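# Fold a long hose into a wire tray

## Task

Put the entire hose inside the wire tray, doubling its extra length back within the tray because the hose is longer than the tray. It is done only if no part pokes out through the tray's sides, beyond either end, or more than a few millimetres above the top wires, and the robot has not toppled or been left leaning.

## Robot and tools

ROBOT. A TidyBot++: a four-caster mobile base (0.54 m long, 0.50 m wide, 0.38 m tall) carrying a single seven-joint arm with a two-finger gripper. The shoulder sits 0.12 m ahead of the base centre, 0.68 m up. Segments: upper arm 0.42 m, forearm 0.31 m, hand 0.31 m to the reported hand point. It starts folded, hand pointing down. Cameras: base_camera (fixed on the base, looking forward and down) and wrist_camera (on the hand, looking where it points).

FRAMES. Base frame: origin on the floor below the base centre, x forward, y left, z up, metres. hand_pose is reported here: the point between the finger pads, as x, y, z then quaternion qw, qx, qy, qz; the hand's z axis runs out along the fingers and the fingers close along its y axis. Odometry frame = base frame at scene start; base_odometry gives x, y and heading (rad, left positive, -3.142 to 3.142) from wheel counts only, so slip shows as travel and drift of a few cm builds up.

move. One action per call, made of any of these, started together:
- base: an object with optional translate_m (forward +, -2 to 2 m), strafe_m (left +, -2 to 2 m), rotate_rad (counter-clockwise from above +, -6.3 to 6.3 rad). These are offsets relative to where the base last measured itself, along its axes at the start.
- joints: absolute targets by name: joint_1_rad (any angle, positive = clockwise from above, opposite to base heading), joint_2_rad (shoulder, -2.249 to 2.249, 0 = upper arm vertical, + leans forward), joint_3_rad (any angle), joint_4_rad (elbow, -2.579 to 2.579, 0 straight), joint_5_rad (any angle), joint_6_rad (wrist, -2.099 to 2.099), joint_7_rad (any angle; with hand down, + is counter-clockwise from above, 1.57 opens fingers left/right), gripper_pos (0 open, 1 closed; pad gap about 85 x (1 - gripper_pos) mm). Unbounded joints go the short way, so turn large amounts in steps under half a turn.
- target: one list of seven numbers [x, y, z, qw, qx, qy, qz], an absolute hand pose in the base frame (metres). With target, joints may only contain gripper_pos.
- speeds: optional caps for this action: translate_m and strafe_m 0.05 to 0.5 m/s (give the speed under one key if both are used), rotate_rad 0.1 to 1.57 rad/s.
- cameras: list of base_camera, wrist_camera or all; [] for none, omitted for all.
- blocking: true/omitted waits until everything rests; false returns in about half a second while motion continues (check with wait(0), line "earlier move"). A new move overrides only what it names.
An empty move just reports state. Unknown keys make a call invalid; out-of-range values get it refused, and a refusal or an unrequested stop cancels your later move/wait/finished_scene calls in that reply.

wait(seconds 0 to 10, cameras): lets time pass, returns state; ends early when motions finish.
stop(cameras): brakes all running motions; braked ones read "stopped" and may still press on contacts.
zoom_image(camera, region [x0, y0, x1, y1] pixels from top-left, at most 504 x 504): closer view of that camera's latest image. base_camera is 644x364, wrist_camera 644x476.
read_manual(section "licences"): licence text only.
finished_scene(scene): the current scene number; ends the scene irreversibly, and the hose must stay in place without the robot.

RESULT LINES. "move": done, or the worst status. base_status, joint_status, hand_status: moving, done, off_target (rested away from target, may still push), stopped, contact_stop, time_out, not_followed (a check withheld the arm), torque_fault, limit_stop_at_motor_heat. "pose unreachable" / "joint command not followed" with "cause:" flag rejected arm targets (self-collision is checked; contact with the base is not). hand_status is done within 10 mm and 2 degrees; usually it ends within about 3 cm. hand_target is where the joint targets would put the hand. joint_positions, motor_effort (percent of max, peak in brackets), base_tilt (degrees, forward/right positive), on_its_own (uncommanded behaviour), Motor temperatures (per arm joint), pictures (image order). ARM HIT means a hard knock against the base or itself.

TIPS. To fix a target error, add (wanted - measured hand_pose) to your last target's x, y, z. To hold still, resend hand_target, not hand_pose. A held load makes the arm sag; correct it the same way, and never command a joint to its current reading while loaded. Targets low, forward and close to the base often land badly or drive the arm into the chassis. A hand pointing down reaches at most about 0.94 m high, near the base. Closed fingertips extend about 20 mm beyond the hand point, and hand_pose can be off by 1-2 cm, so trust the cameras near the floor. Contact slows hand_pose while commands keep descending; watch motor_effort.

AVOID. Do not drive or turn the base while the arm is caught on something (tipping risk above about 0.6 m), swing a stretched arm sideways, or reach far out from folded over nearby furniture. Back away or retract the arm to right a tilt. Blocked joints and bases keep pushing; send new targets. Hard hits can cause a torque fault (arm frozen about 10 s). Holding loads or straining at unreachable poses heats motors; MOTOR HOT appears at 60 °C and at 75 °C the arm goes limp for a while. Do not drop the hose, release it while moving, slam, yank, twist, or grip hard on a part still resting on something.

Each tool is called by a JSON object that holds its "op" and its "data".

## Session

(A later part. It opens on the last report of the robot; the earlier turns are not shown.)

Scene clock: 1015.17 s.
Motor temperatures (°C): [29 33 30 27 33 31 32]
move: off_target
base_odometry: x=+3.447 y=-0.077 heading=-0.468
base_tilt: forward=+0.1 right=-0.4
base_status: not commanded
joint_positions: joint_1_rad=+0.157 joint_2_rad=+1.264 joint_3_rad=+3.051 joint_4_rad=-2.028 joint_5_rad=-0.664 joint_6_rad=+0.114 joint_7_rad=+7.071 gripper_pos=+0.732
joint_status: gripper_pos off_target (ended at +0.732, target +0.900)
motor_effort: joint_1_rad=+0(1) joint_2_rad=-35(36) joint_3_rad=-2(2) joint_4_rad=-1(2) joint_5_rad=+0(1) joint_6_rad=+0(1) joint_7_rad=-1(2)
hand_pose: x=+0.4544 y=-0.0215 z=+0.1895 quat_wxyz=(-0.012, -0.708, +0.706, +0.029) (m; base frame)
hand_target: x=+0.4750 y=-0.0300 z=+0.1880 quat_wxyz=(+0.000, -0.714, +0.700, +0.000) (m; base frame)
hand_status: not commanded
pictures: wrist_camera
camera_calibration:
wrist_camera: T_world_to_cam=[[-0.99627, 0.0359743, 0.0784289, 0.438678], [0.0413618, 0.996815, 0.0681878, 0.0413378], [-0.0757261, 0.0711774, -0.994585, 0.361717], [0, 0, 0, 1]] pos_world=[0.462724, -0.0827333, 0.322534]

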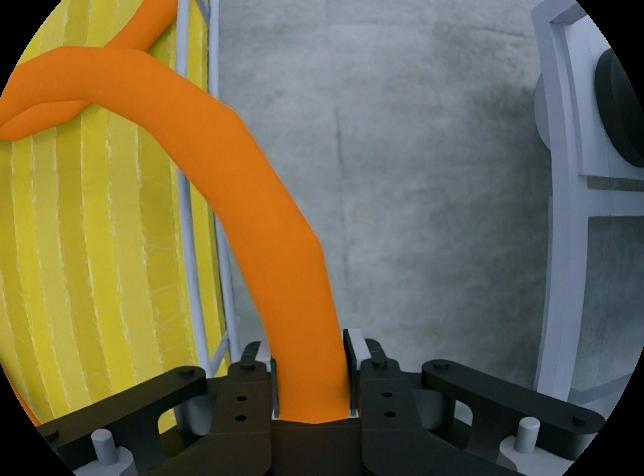

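{"op": "move", "data": {"target": [0.52, -0.02, 0.25, 0, 0.714, -0.70, 0], "cameras": []}}

{"op": "move", "data": {"target": [0.65, 0.02, 0.25, 0, 0.714, -0.70, 0], "cameras": ["base_camera"]}}

{"op": "move", "data": {"target": [0.66, 0.03, 0.115, 0, 0.714, -0.70, 0]}}

Scene clock: 1017.33 s.
Motor temperatures (°C): [29 33 30 27 33 31 32]
move: off_target
base_odometry: x=+3.447 y=-0.077 heading=-0.468
base_tilt: forward=+0.2 right=-0.4
base_status: not commanded
joint_positions: joint_1_rad=+0.000 joint_2_rad=+1.154 joint_3_rad=+3.220 joint_4_rad=-1.997 joint_5_rad=-0.695 joint_6_rad=-0.072 joint_7_rad=+7.071 gripper_pos=+0.732
joint_status: not commanded
motor_effort: joint_1_rad=+0(1) joint_2_rad=-39(39) joint_3_rad=+1(2) joint_4_rad=+5(5) joint_5_rad=+0(1) joint_6_rad=+2(2) joint_7_rad=-1(2)
hand_pose: x=+0.4811 y=-0.0284 z=+0.2272 quat_wxyz=(-0.031, -0.727, +0.685, +0.015) (m; base frame)
hand_target: x=+0.5200 y=-0.0200 z=+0.2500 quat_wxyz=(+0.000, -0.714, +0.700, +0.000) (m; base frame)
hand_status: off_target (0.046 m and 4.5 deg from the pose sent, 0.089 m and 3.7 deg at the start)
pictures: none
No camera images: "cameras" was empty.

Scene clock: 1018.97 s.
Motor temperatures (°C): [29 33 30 27 33 31 32]
move: off_target
base_odometry: x=+3.447 y=-0.077 heading=-0.468
base_tilt: forward=+0.2 right=-0.4
base_status: not commanded
joint_positions: joint_1_rad=-0.188 joint_2_rad=+1.227 joint_3_rad=+3.424 joint_4_rad=-1.596 joint_5_rad=-0.620 joint_6_rad=-0.542 joint_7_rad=+6.771 gripper_pos=+0.738
joint_status: not commanded
motor_effort: joint_1_rad=-1(2) joint_2_rad=-49(49) joint_3_rad=+4(5) joint_4_rad=+22(22) joint_5_rad=-4(4) joint_6_rad=+10(10) joint_7_rad=+0(1)
hand_pose: x=+0.5805 y=+0.0162 z=+0.2246 quat_wxyz=(-0.032, -0.704, +0.708, +0.054) (m; base frame)
hand_target: x=+0.6500 y=+0.0200 z=+0.2500 quat_wxyz=(+0.000, -0.714, +0.700, +0.000) (m; base frame)
hand_status: off_target (0.074 m and 7.3 deg from the pose sent, 0.177 m and 4.5 deg at the start)
pictures: base_camera

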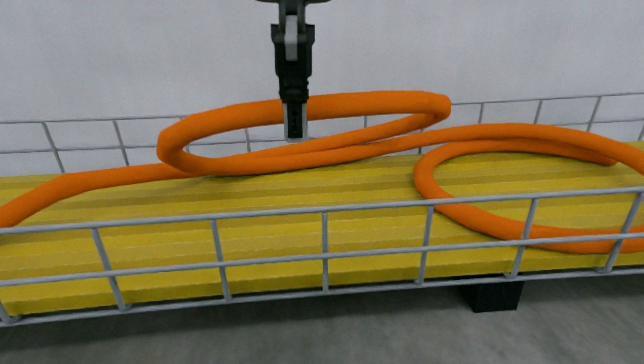

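Scene clock: 1020.80 s.
Motor temperatures (°C): [29 33 30 27 33 31 32]
move: off_target
base_odometry: x=+3.447 y=-0.077 heading=-0.468
base_tilt: forward=+0.1 right=-0.4
base_status: not commanded
joint_positions: joint_1_rad=-0.185 joint_2_rad=+1.522 joint_3_rad=+3.423 joint_4_rad=-1.388 joint_5_rad=-0.619 joint_6_rad=-0.557 joint_7_rad=+6.750 gripper_pos=+0.742
joint_status: not commanded
motor_effort: joint_1_rad=-5(6) joint_2_rad=-41(57) joint_3_rad=+0(5) joint_4_rad=+29(34) joint_5_rad=-7(9) joint_6_rad=+17(24) joint_7_rad=+0(1)
hand_pose: x=+0.5481 y=+0.0072 z=+0.1018 quat_wxyz=(-0.079, -0.711, +0.694, +0.081) (m; base frame)
hand_target: x=+0.6600 y=+0.0300 z=+0.1150 quat_wxyz=(+0.000, -0.714, +0.700, +0.000) (m; base frame)
hand_status: off_target (0.115 m and 13.1 deg from the pose sent, 0.136 m and 7.3 deg at the start)
pictures: base_camera, wrist_camera
camera_calibration:
wrist_camera: T_world_to_cam=[[-0.96925, 0.0144076, 0.245656, 0.506216], [0.0254883, 0.998793, 0.0419868, 0.0262008], [-0.244754, 0.0469571, -0.968447, 0.369746], [0, 0, 0, 1]] pos_world=[0.580479, -0.0508247, 0.232625]

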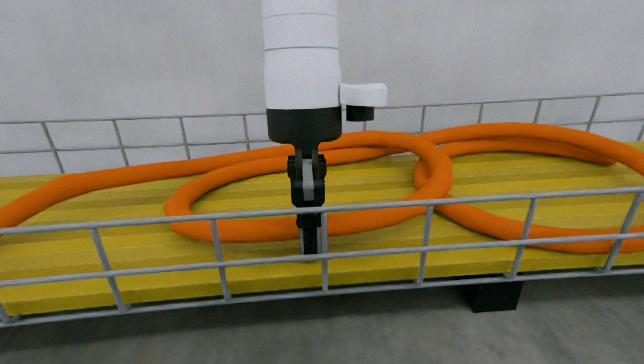

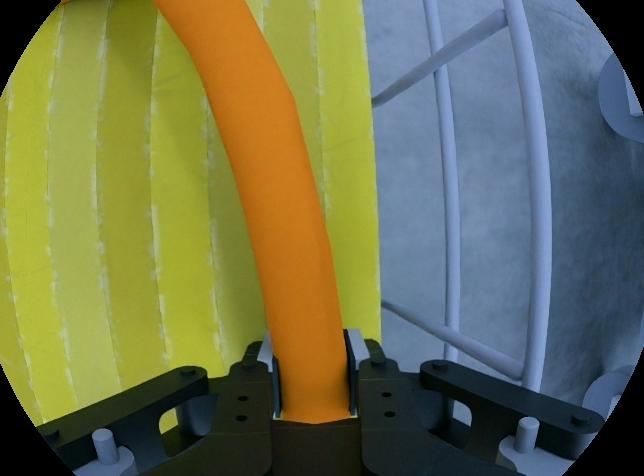

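{"op": "move", "data": {"target": [0.63, 0.05, 0.125, 0, 0.643, -0.766, 0], "joints": {"gripper_pos": 0.5}, "cameras": []}}

{"op": "move", "data": {"target": [0.63, 0.10, 0.125, 0, 0.5, -0.866, 0], "joints": {"gripper_pos": 0.45}}}

Scene clock: 1023.20 s.
Motor temperatures (°C): [29 33 30 27 33 31 32]
move: off_target
base_odometry: x=+3.447 y=-0.077 heading=-0.468
base_tilt: forward=+0.2 right=-0.4
base_status: not commanded
joint_positions: joint_1_rad=-0.216 joint_2_rad=+1.512 joint_3_rad=+3.424 joint_4_rad=-1.430 joint_5_rad=-0.643 joint_6_rad=-0.470 joint_7_rad=+6.671 gripper_pos=+0.500
joint_status: all done
motor_effort: joint_1_rad=-4(5) joint_2_rad=-44(45) joint_3_rad=-1(2) joint_4_rad=+13(30) joint_5_rad=-5(7) joint_6_rad=+4(18) joint_7_rad=-2(3)
hand_pose: x=+0.5552 y=+0.0076 z=+0.1009 quat_wxyz=(-0.075, -0.685, +0.723, +0.046) (m; base frame)
hand_target: x=+0.6300 y=+0.0500 z=+0.1250 quat_wxyz=(+0.000, -0.643, +0.766, +0.000) (m; base frame)
hand_status: off_target (0.089 m and 12.2 deg from the pose sent, 0.095 m and 17.3 deg at the start)
pictures: none
No camera images: "cameras" was empty.

Scene clock: 1024.57 s.
Motor temperatures (°C): [29 33 30 27 33 31 32]
move: off_target
base_odometry: x=+3.446 y=-0.077 heading=-0.468
base_tilt: forward=+0.2 right=-0.4
base_status: not commanded
joint_positions: joint_1_rad=-0.362 joint_2_rad=+1.520 joint_3_rad=+3.465 joint_4_rad=-1.437 joint_5_rad=-0.719 joint_6_rad=-0.466 joint_7_rad=+6.260 gripper_pos=+0.450
joint_status: all done
motor_effort: joint_1_rad=-1(7) joint_2_rad=-51(52) joint_3_rad=+5(6) joint_4_rad=+19(19) joint_5_rad=-4(5) joint_6_rad=+9(9) joint_7_rad=-2(3)
hand_pose: x=+0.5539 y=+0.0545 z=+0.0993 quat_wxyz=(-0.083, -0.553, +0.829, +0.011) (m; base frame)
hand_target: x=+0.6300 y=+0.1000 z=+0.1250 quat_wxyz=(+0.000, -0.500, +0.866, +0.000) (m; base frame)
hand_status: off_target (0.092 m and 12.1 deg from the pose sent, 0.121 m and 28.8 deg at the start)
pictures: base_camera, wrist_camera
camera_calibration:
wrist_camera: T_world_to_cam=[[-0.895792, 0.42649, 0.125152, 0.460579], [0.418912, 0.904227, -0.082984, -0.221452], [-0.148557, -0.0219089, -0.988661, 0.319027], [0, 0, 0, 1]] pos_world=[0.552746, 0.0108001, 0.239391]

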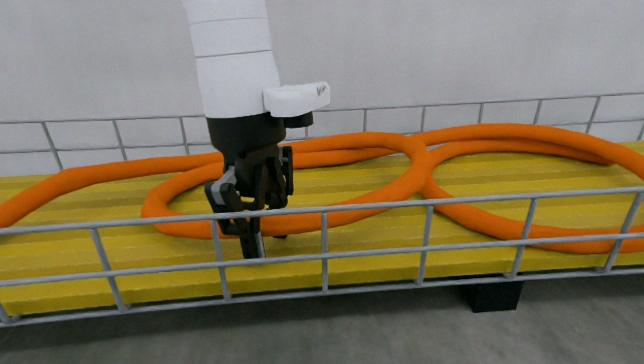

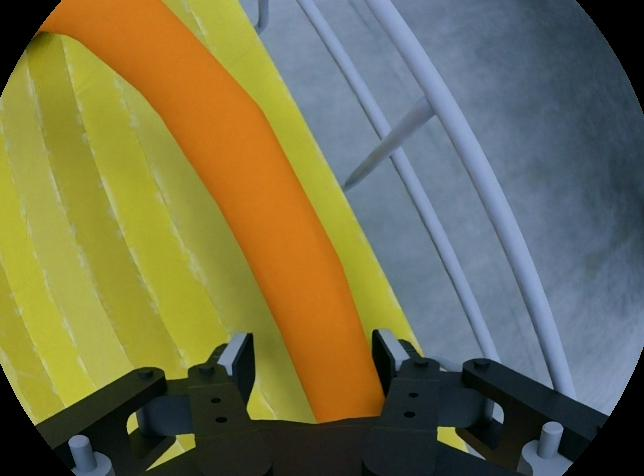

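Slide continues well.

{"op": "move", "data": {"target": [0.635, 0.15, 0.125, 0, 0.383, -0.924, 0], "cameras": ["wrist_camera"]}}

{"op": "move", "data": {"target": [0.65, 0.20, 0.125, 0, 0.259, -0.966, 0], "cameras": ["wrist_camera","base_camera"]}}

Scene clock: 1027.00 s.
Motor temperatures (°C): [29 33 30 27 33 31 32]
move: off_target
base_odometry: x=+3.446 y=-0.077 heading=-0.468
base_tilt: forward=+0.2 right=-0.4
base_status: not commanded
joint_positions: joint_1_rad=-0.478 joint_2_rad=+1.533 joint_3_rad=+3.493 joint_4_rad=-1.403 joint_5_rad=-0.721 joint_6_rad=-0.524 joint_7_rad=+5.877 gripper_pos=+0.450
joint_status: not commanded
motor_effort: joint_1_rad=+1(3) joint_2_rad=-50(52) joint_3_rad=+8(9) joint_4_rad=+20(22) joint_5_rad=-4(5) joint_6_rad=+11(12) joint_7_rad=-2(2)
hand_pose: x=+0.5459 y=+0.1000 z=+0.0987 quat_wxyz=(-0.095, -0.437, +0.894, -0.005) (m; base frame)
hand_target: x=+0.6350 y=+0.1500 z=+0.1250 quat_wxyz=(+0.000, -0.383, +0.924, +0.000) (m; base frame)
hand_status: off_target (0.105 m and 13.0 deg from the pose sent, 0.128 m and 24.3 deg at the start)
pictures: wrist_camera
camera_calibration:
wrist_camera: T_world_to_cam=[[-0.755209, 0.649534, 0.0881163, 0.338706], [0.637611, 0.759127, -0.131064, -0.35943], [-0.152022, -0.042797, -0.98745, 0.322028], [0, 0, 0, 1]] pos_world=[0.533926, 0.0666337, 0.241033]

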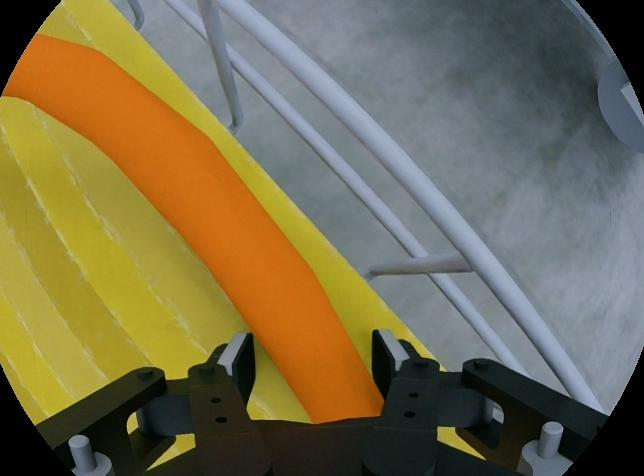

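Scene clock: 1028.37 s.
Motor temperatures (°C): [29 33 30 27 33 31 32]
move: off_target
base_odometry: x=+3.446 y=-0.077 heading=-0.468
base_tilt: forward=+0.2 right=-0.4
base_status: not commanded
joint_positions: joint_1_rad=-0.546 joint_2_rad=+1.567 joint_3_rad=+3.552 joint_4_rad=-1.302 joint_5_rad=-0.721 joint_6_rad=-0.653 joint_7_rad=+5.453 gripper_pos=+0.450
joint_status: not commanded
motor_effort: joint_1_rad=-1(3) joint_2_rad=-51(53) joint_3_rad=+6(8) joint_4_rad=+27(28) joint_5_rad=-8(9) joint_6_rad=+16(16) joint_7_rad=-2(3)
hand_pose: x=+0.5513 y=+0.1267 z=+0.0973 quat_wxyz=(-0.111, -0.282, +0.953, -0.022) (m; base frame)
hand_target: x=+0.6500 y=+0.2000 z=+0.1250 quat_wxyz=(+0.000, -0.259, +0.966, +0.000) (m; base frame)
hand_status: off_target (0.126 m and 13.4 deg from the pose sent, 0.147 m and 24.6 deg at the start)
pictures: base_camera, wrist_camera
camera_calibration:
wrist_camera: T_world_to_cam=[[-0.505036, 0.862514, 0.0317645, 0.166158], [0.846029, 0.501995, -0.179541, -0.460956], [-0.170802, -0.063801, -0.983237, 0.335216], [0, 0, 0, 1]] pos_world=[0.531154, 0.109471, 0.241559]

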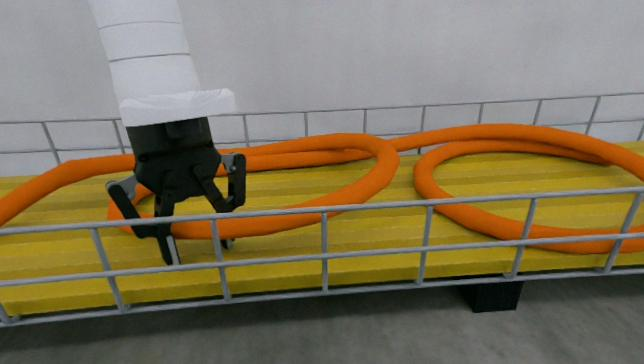

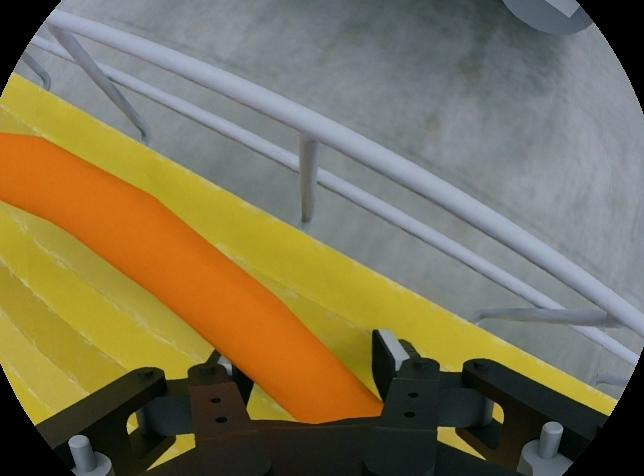

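{"op": "move", "data": {"target": [0.645, 0.24, 0.125, 0, 0.383, -0.924, 0], "cameras": ["wrist_camera","base_camera"]}}

Scene clock: 1030.30 s.
Motor temperatures (°C): [29 33 30 27 33 31 32]
move: off_target
base_odometry: x=+3.446 y=-0.077 heading=-0.468
base_tilt: forward=+0.2 right=-0.4
base_status: not commanded
joint_positions: joint_1_rad=-0.608 joint_2_rad=+1.574 joint_3_rad=+3.551 joint_4_rad=-1.244 joint_5_rad=-0.708 joint_6_rad=-0.688 joint_7_rad=+5.502 gripper_pos=+0.450
joint_status: not commanded
motor_effort: joint_1_rad=-1(5) joint_2_rad=-48(52) joint_3_rad=+7(7) joint_4_rad=+27(32) joint_5_rad=-7(10) joint_6_rad=+17(18) joint_7_rad=-1(2)
hand_pose: x=+0.5556 y=+0.1697 z=+0.0978 quat_wxyz=(-0.106, -0.350, +0.931, -0.014) (m; base frame)
hand_target: x=+0.6450 y=+0.2400 z=+0.1250 quat_wxyz=(+0.000, -0.383, +0.924, +0.000) (m; base frame)
hand_status: off_target (0.117 m and 12.9 deg from the pose sent, 0.150 m and 17.7 deg at the start)
pictures: base_camera, wrist_camera
camera_calibration:
wrist_camera: T_world_to_cam=[[-0.620926, 0.781517, 0.0606795, 0.206485], [0.766252, 0.621469, -0.1632, -0.463588], [-0.165254, -0.054839, -0.984725, 0.33472], [0, 0, 0, 1]] pos_world=[0.53875, 0.14509, 0.24142]

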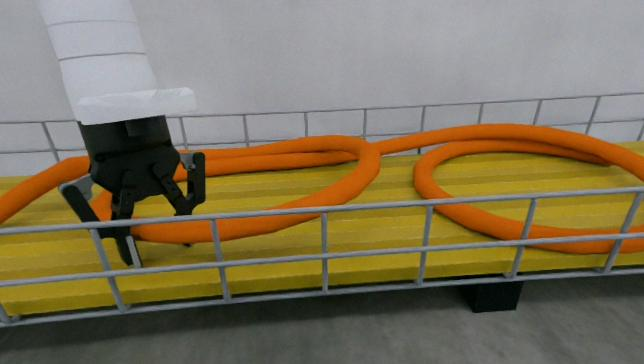

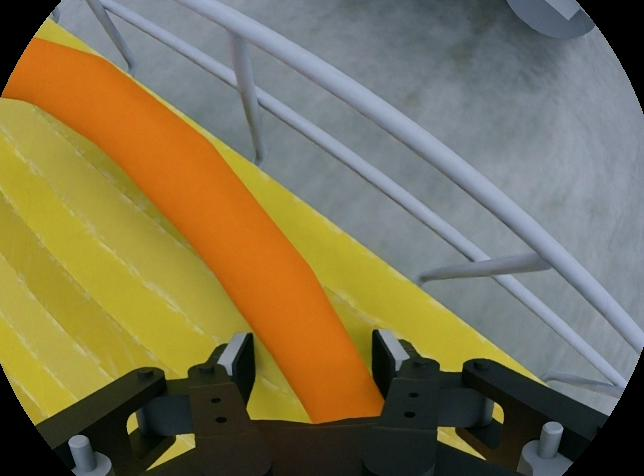

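{"op": "move", "data": {"target": [0.64, 0.30, 0.125, 0, 0.259, -0.966, 0], "joints": {"gripper_pos": 0.4}, "cameras": ["wrist_camera","base_camera"]}}

Scene clock: 1032.87 s.
Motor temperatures (°C): [29 33 30 27 33 31 32]
move: off_target
base_odometry: x=+3.447 y=-0.077 heading=-0.468
base_tilt: forward=+0.2 right=-0.4
base_status: not commanded
joint_positions: joint_1_rad=-0.710 joint_2_rad=+1.590 joint_3_rad=+3.556 joint_4_rad=-0.996 joint_5_rad=-0.708 joint_6_rad=-0.683 joint_7_rad=+5.166 gripper_pos=+0.400
joint_status: all done
motor_effort: joint_1_rad=+1(6) joint_2_rad=-49(53) joint_3_rad=+7(11) joint_4_rad=+10(29) joint_5_rad=+1(9) joint_6_rad=+1(18) joint_7_rad=+0(2)
hand_pose: x=+0.6320 y=+0.3042 z=+0.1129 quat_wxyz=(-0.001, -0.289, +0.957, +0.004) (m; base frame)
hand_target: x=+0.6400 y=+0.3000 z=+0.1250 quat_wxyz=(+0.000, -0.259, +0.966, +0.000) (m; base frame)
hand_status: off_target (0.015 m and 3.6 deg from the pose sent, 0.158 m and 16.6 deg at the start)
pictures: base_camera, wrist_camera
camera_calibration:
wrist_camera: T_world_to_cam=[[-0.519186, 0.854192, 0.0283331, 0.0651041], [0.8543, 0.517717, 0.0462664, -0.650979], [0.0248518, 0.0482258, -0.998527, 0.219652], [0, 0, 0, 1]] pos_world=[0.584474, 0.270818, 0.247602]

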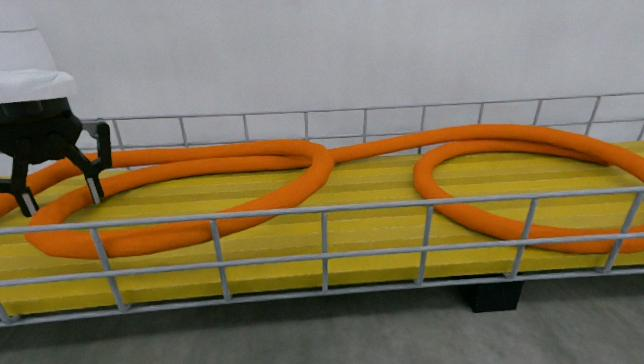

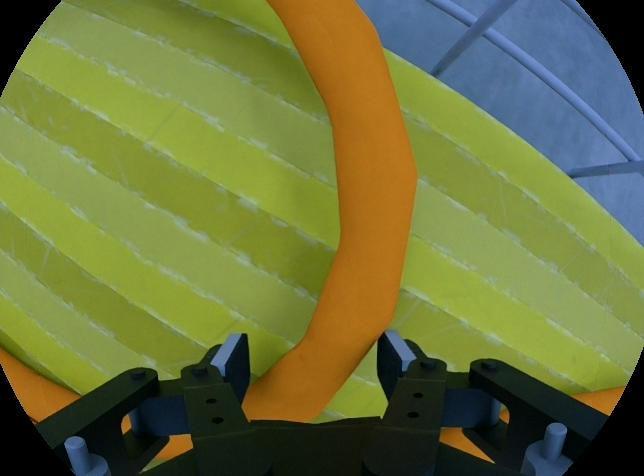

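{"op": "move", "data": {"target": [0.625, 0.33, 0.135, 0, 0.259, -0.966, 0], "cameras": []}}

{"op": "move", "data": {"target": [0.62, 0.32, 0.33, 0, 0.259, -0.966, 0], "cameras": ["base_camera"]}}

{"op": "move", "data": {"target": [0.52, 0.1, 0.6, 0, 0.714, -0.70, 0], "base": {"strafe_m": 0.2}}}

Scene clock: 1034.97 s.
Motor temperatures (°C): [29 33 30 27 33 31 32]
move: off_target
base_odometry: x=+3.447 y=-0.077 heading=-0.468
base_tilt: forward=+0.2 right=-0.4
base_status: not commanded
joint_positions: joint_1_rad=-0.748 joint_2_rad=+1.590 joint_3_rad=+3.573 joint_4_rad=-1.000 joint_5_rad=-0.708 joint_6_rad=-0.683 joint_7_rad=+5.112 gripper_pos=+0.400
joint_status: not commanded
motor_effort: joint_1_rad=-1(2) joint_2_rad=-48(51) joint_3_rad=+6(8) joint_4_rad=+10(13) joint_5_rad=+0(2) joint_6_rad=+0(1) joint_7_rad=+0(1)
hand_pose: x=+0.6249 y=+0.3152 z=+0.1139 quat_wxyz=(+0.001, -0.281, +0.960, -0.004) (m; base frame)
hand_target: x=+0.6250 y=+0.3300 z=+0.1350 quat_wxyz=(+0.000, -0.259, +0.966, +0.000) (m; base frame)
hand_status: off_target (0.026 m and 2.6 deg from the pose sent, 0.035 m and 3.6 deg at the start)
pictures: none
No camera images: "cameras" was empty.

Scene clock: 1036.63 s.
Motor temperatures (°C): [29 33 30 27 33 31 32]
move: off_target
base_odometry: x=+3.447 y=-0.077 heading=-0.468
base_tilt: forward=+0.2 right=-0.4
base_status: not commanded
joint_positions: joint_1_rad=-0.805 joint_2_rad=+1.190 joint_3_rad=+3.641 joint_4_rad=-1.268 joint_5_rad=-0.708 joint_6_rad=-0.802 joint_7_rad=+5.112 gripper_pos=+0.400
joint_status: not commanded
motor_effort: joint_1_rad=+0(1) joint_2_rad=-47(52) joint_3_rad=+7(8) joint_4_rad=+11(12) joint_5_rad=+0(1) joint_6_rad=+0(1) joint_7_rad=+0(1)
hand_pose: x=+0.6333 y=+0.3339 z=+0.3123 quat_wxyz=(+0.022, -0.246, +0.969, +0.022) (m; base frame)
hand_target: x=+0.6200 y=+0.3200 z=+0.3300 quat_wxyz=(+0.000, -0.259, +0.966, +0.000) (m; base frame)
hand_status: off_target (0.026 m and 3.9 deg from the pose sent, 0.216 m and 2.6 deg at the start)
pictures: base_camera

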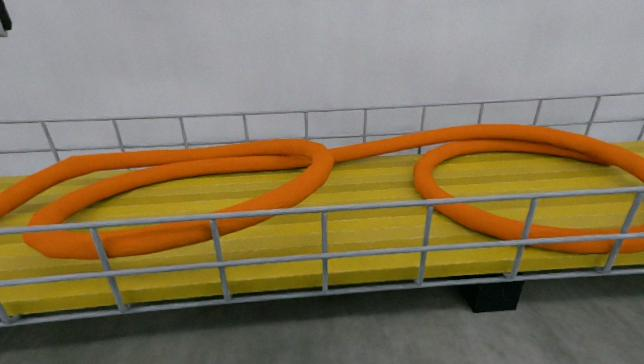

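Scene clock: 1039.07 s.
Motor temperatures (°C): [29 33 30 27 33 31 32]
move: off_target
base_odometry: x=+3.537 y=+0.102 heading=-0.467
base_tilt: forward=+0.2 right=-0.4
base_status: done
joint_positions: joint_1_rad=-0.463 joint_2_rad=+0.394 joint_3_rad=+3.438 joint_4_rad=-1.764 joint_5_rad=-0.194 joint_6_rad=-0.962 joint_7_rad=+6.111 gripper_pos=+0.400
joint_status: not commanded
motor_effort: joint_1_rad=+0(4) joint_2_rad=-31(49) joint_3_rad=+3(8) joint_4_rad=+16(16) joint_5_rad=+0(1) joint_6_rad=+0(1) joint_7_rad=+0(2)
hand_pose: x=+0.5407 y=+0.1219 z=+0.5894 quat_wxyz=(+0.032, -0.674, +0.738, +0.008) (m; base frame)
hand_target: x=+0.5200 y=+0.1000 z=+0.6000 quat_wxyz=(+0.000, -0.714, +0.700, +0.000) (m; base frame)
hand_status: off_target (0.032 m and 7.3 deg from the pose sent, 0.388 m and 62.7 deg at the start)
pictures: base_camera, wrist_camera
camera_calibration:
wrist_camera: T_world_to_cam=[[-0.991608, 0.129006, -0.0084693, 0.52552], [0.127416, 0.986277, 0.104987, -0.199375], [0.021897, 0.103026, -0.994438, 0.69903], [0, 0, 0, 1]] pos_world=[0.531207, 0.0568256, 0.720524]

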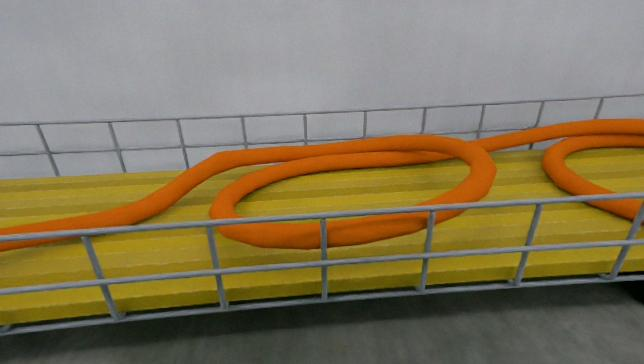

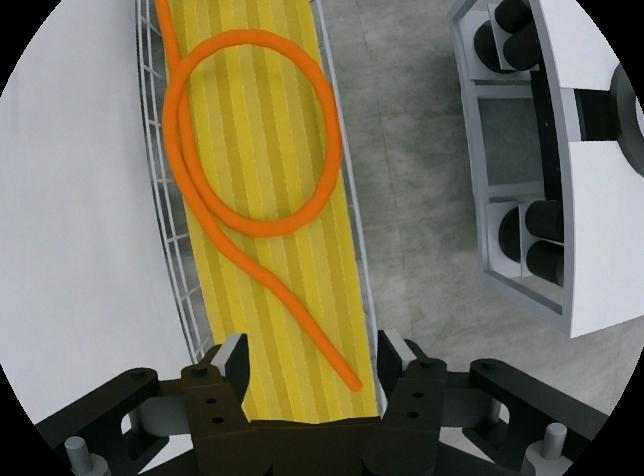

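{"op": "zoom_image", "data": {"camera": "base_camera", "region": [0, 80, 500, 330]}}

{"op": "move", "data": {"base": {"strafe_m": 0.5}}}

{"op": "move", "data": {"base": {"strafe_m": -0.95}}}

Scaled by 1.008.

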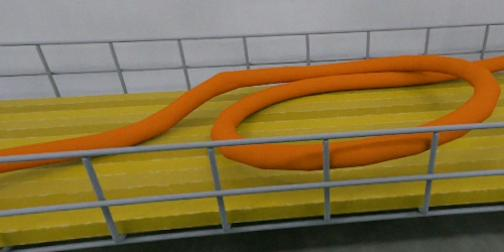

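Scene clock: 1042.53 s.
Motor temperatures (°C): [29 33 30 27 33 31 32]
move: done
base_odometry: x=+3.762 y=+0.548 heading=-0.467
base_tilt: forward=+0.2 right=-0.4
base_status: done
joint_positions: joint_1_rad=-0.456 joint_2_rad=+0.393 joint_3_rad=+3.427 joint_4_rad=-1.765 joint_5_rad=-0.188 joint_6_rad=-0.963 joint_7_rad=+6.113 gripper_pos=+0.400
joint_status: not commanded
motor_effort: joint_1_rad=+0(2) joint_2_rad=-29(31) joint_3_rad=+2(5) joint_4_rad=+15(16) joint_5_rad=+0(1) joint_6_rad=+0(1) joint_7_rad=+0(1)
hand_pose: x=+0.5395 y=+0.1220 z=+0.5889 quat_wxyz=(+0.030, -0.677, +0.735, +0.008) (m; base frame)
hand_target: x=+0.5200 y=+0.1000 z=+0.6000 quat_wxyz=(+0.000, -0.714, +0.700, +0.000) (m; base frame)
hand_status: not commanded
pictures: base_camera, wrist_camera
camera_calibration:
wrist_camera: T_world_to_cam=[[-0.992594, 0.121331, -0.00598515, 0.524313], [0.120059, 0.987314, 0.103912, -0.194844], [0.018517, 0.102424, -0.994568, 0.700552], [0, 0, 0, 1]] pos_world=[0.53085, 0.0570032, 0.720131]

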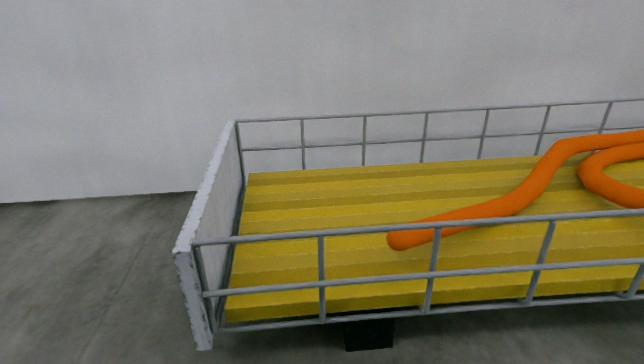

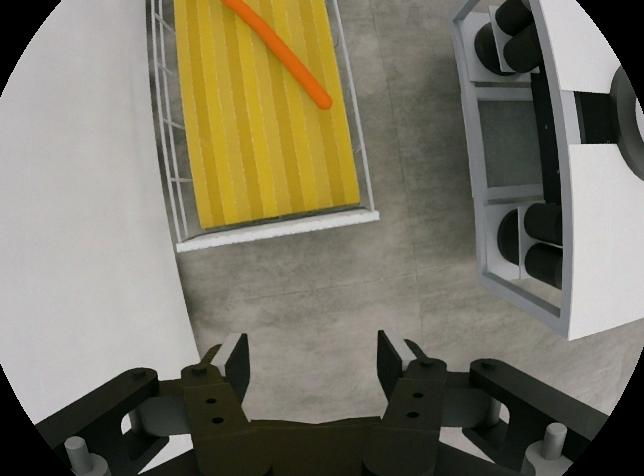

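Scene clock: 1045.80 s.
Motor temperatures (°C): [29 33 30 27 33 31 32]
move: done
base_odometry: x=+3.334 y=-0.300 heading=-0.467
base_tilt: forward=+0.2 right=-0.3
base_status: done
joint_positions: joint_1_rad=-0.450 joint_2_rad=+0.390 joint_3_rad=+3.424 joint_4_rad=-1.768 joint_5_rad=-0.185 joint_6_rad=-0.966 joint_7_rad=+6.113 gripper_pos=+0.400
joint_status: not commanded
motor_effort: joint_1_rad=+0(4) joint_2_rad=-29(32) joint_3_rad=+2(5) joint_4_rad=+16(17) joint_5_rad=+0(1) joint_6_rad=+0(1) joint_7_rad=-1(2)
hand_pose: x=+0.5380 y=+0.1199 z=+0.5895 quat_wxyz=(+0.029, -0.677, +0.735, +0.009) (m; base frame)
hand_target: x=+0.5200 y=+0.1000 z=+0.6000 quat_wxyz=(+0.000, -0.714, +0.700, +0.000) (m; base frame)
hand_status: not commanded
pictures: base_camera, wrist_camera
camera_calibration:
wrist_camera: T_world_to_cam=[[-0.992538, 0.121887, -0.00336418, 0.521381], [0.120902, 0.98735, 0.10258, -0.192254], [0.0158248, 0.101408, -0.994719, 0.703097], [0, 0, 0, 1]] pos_world=[0.529608, 0.0549722, 0.72086]

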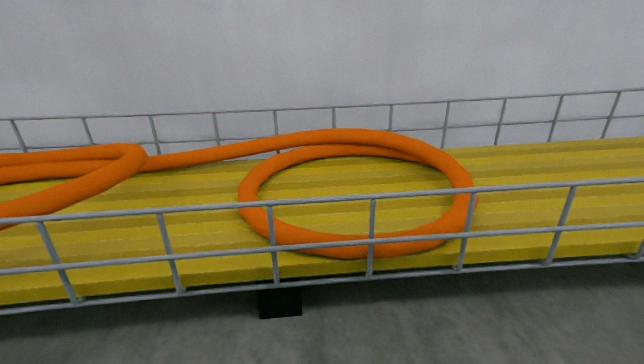

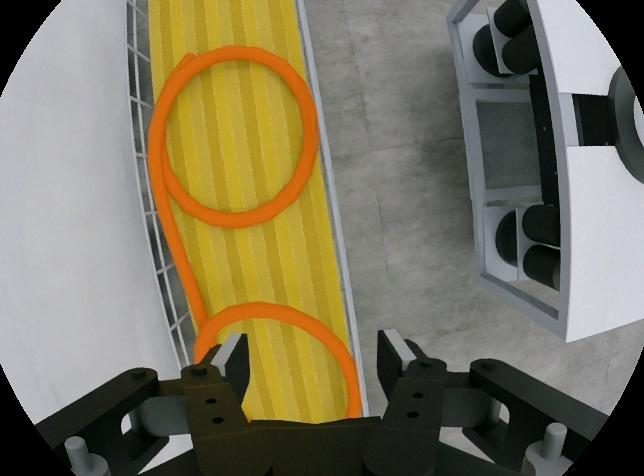

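{"op": "finished_scene", "data": {"scene": 2}}

The scene is finished: the task was done.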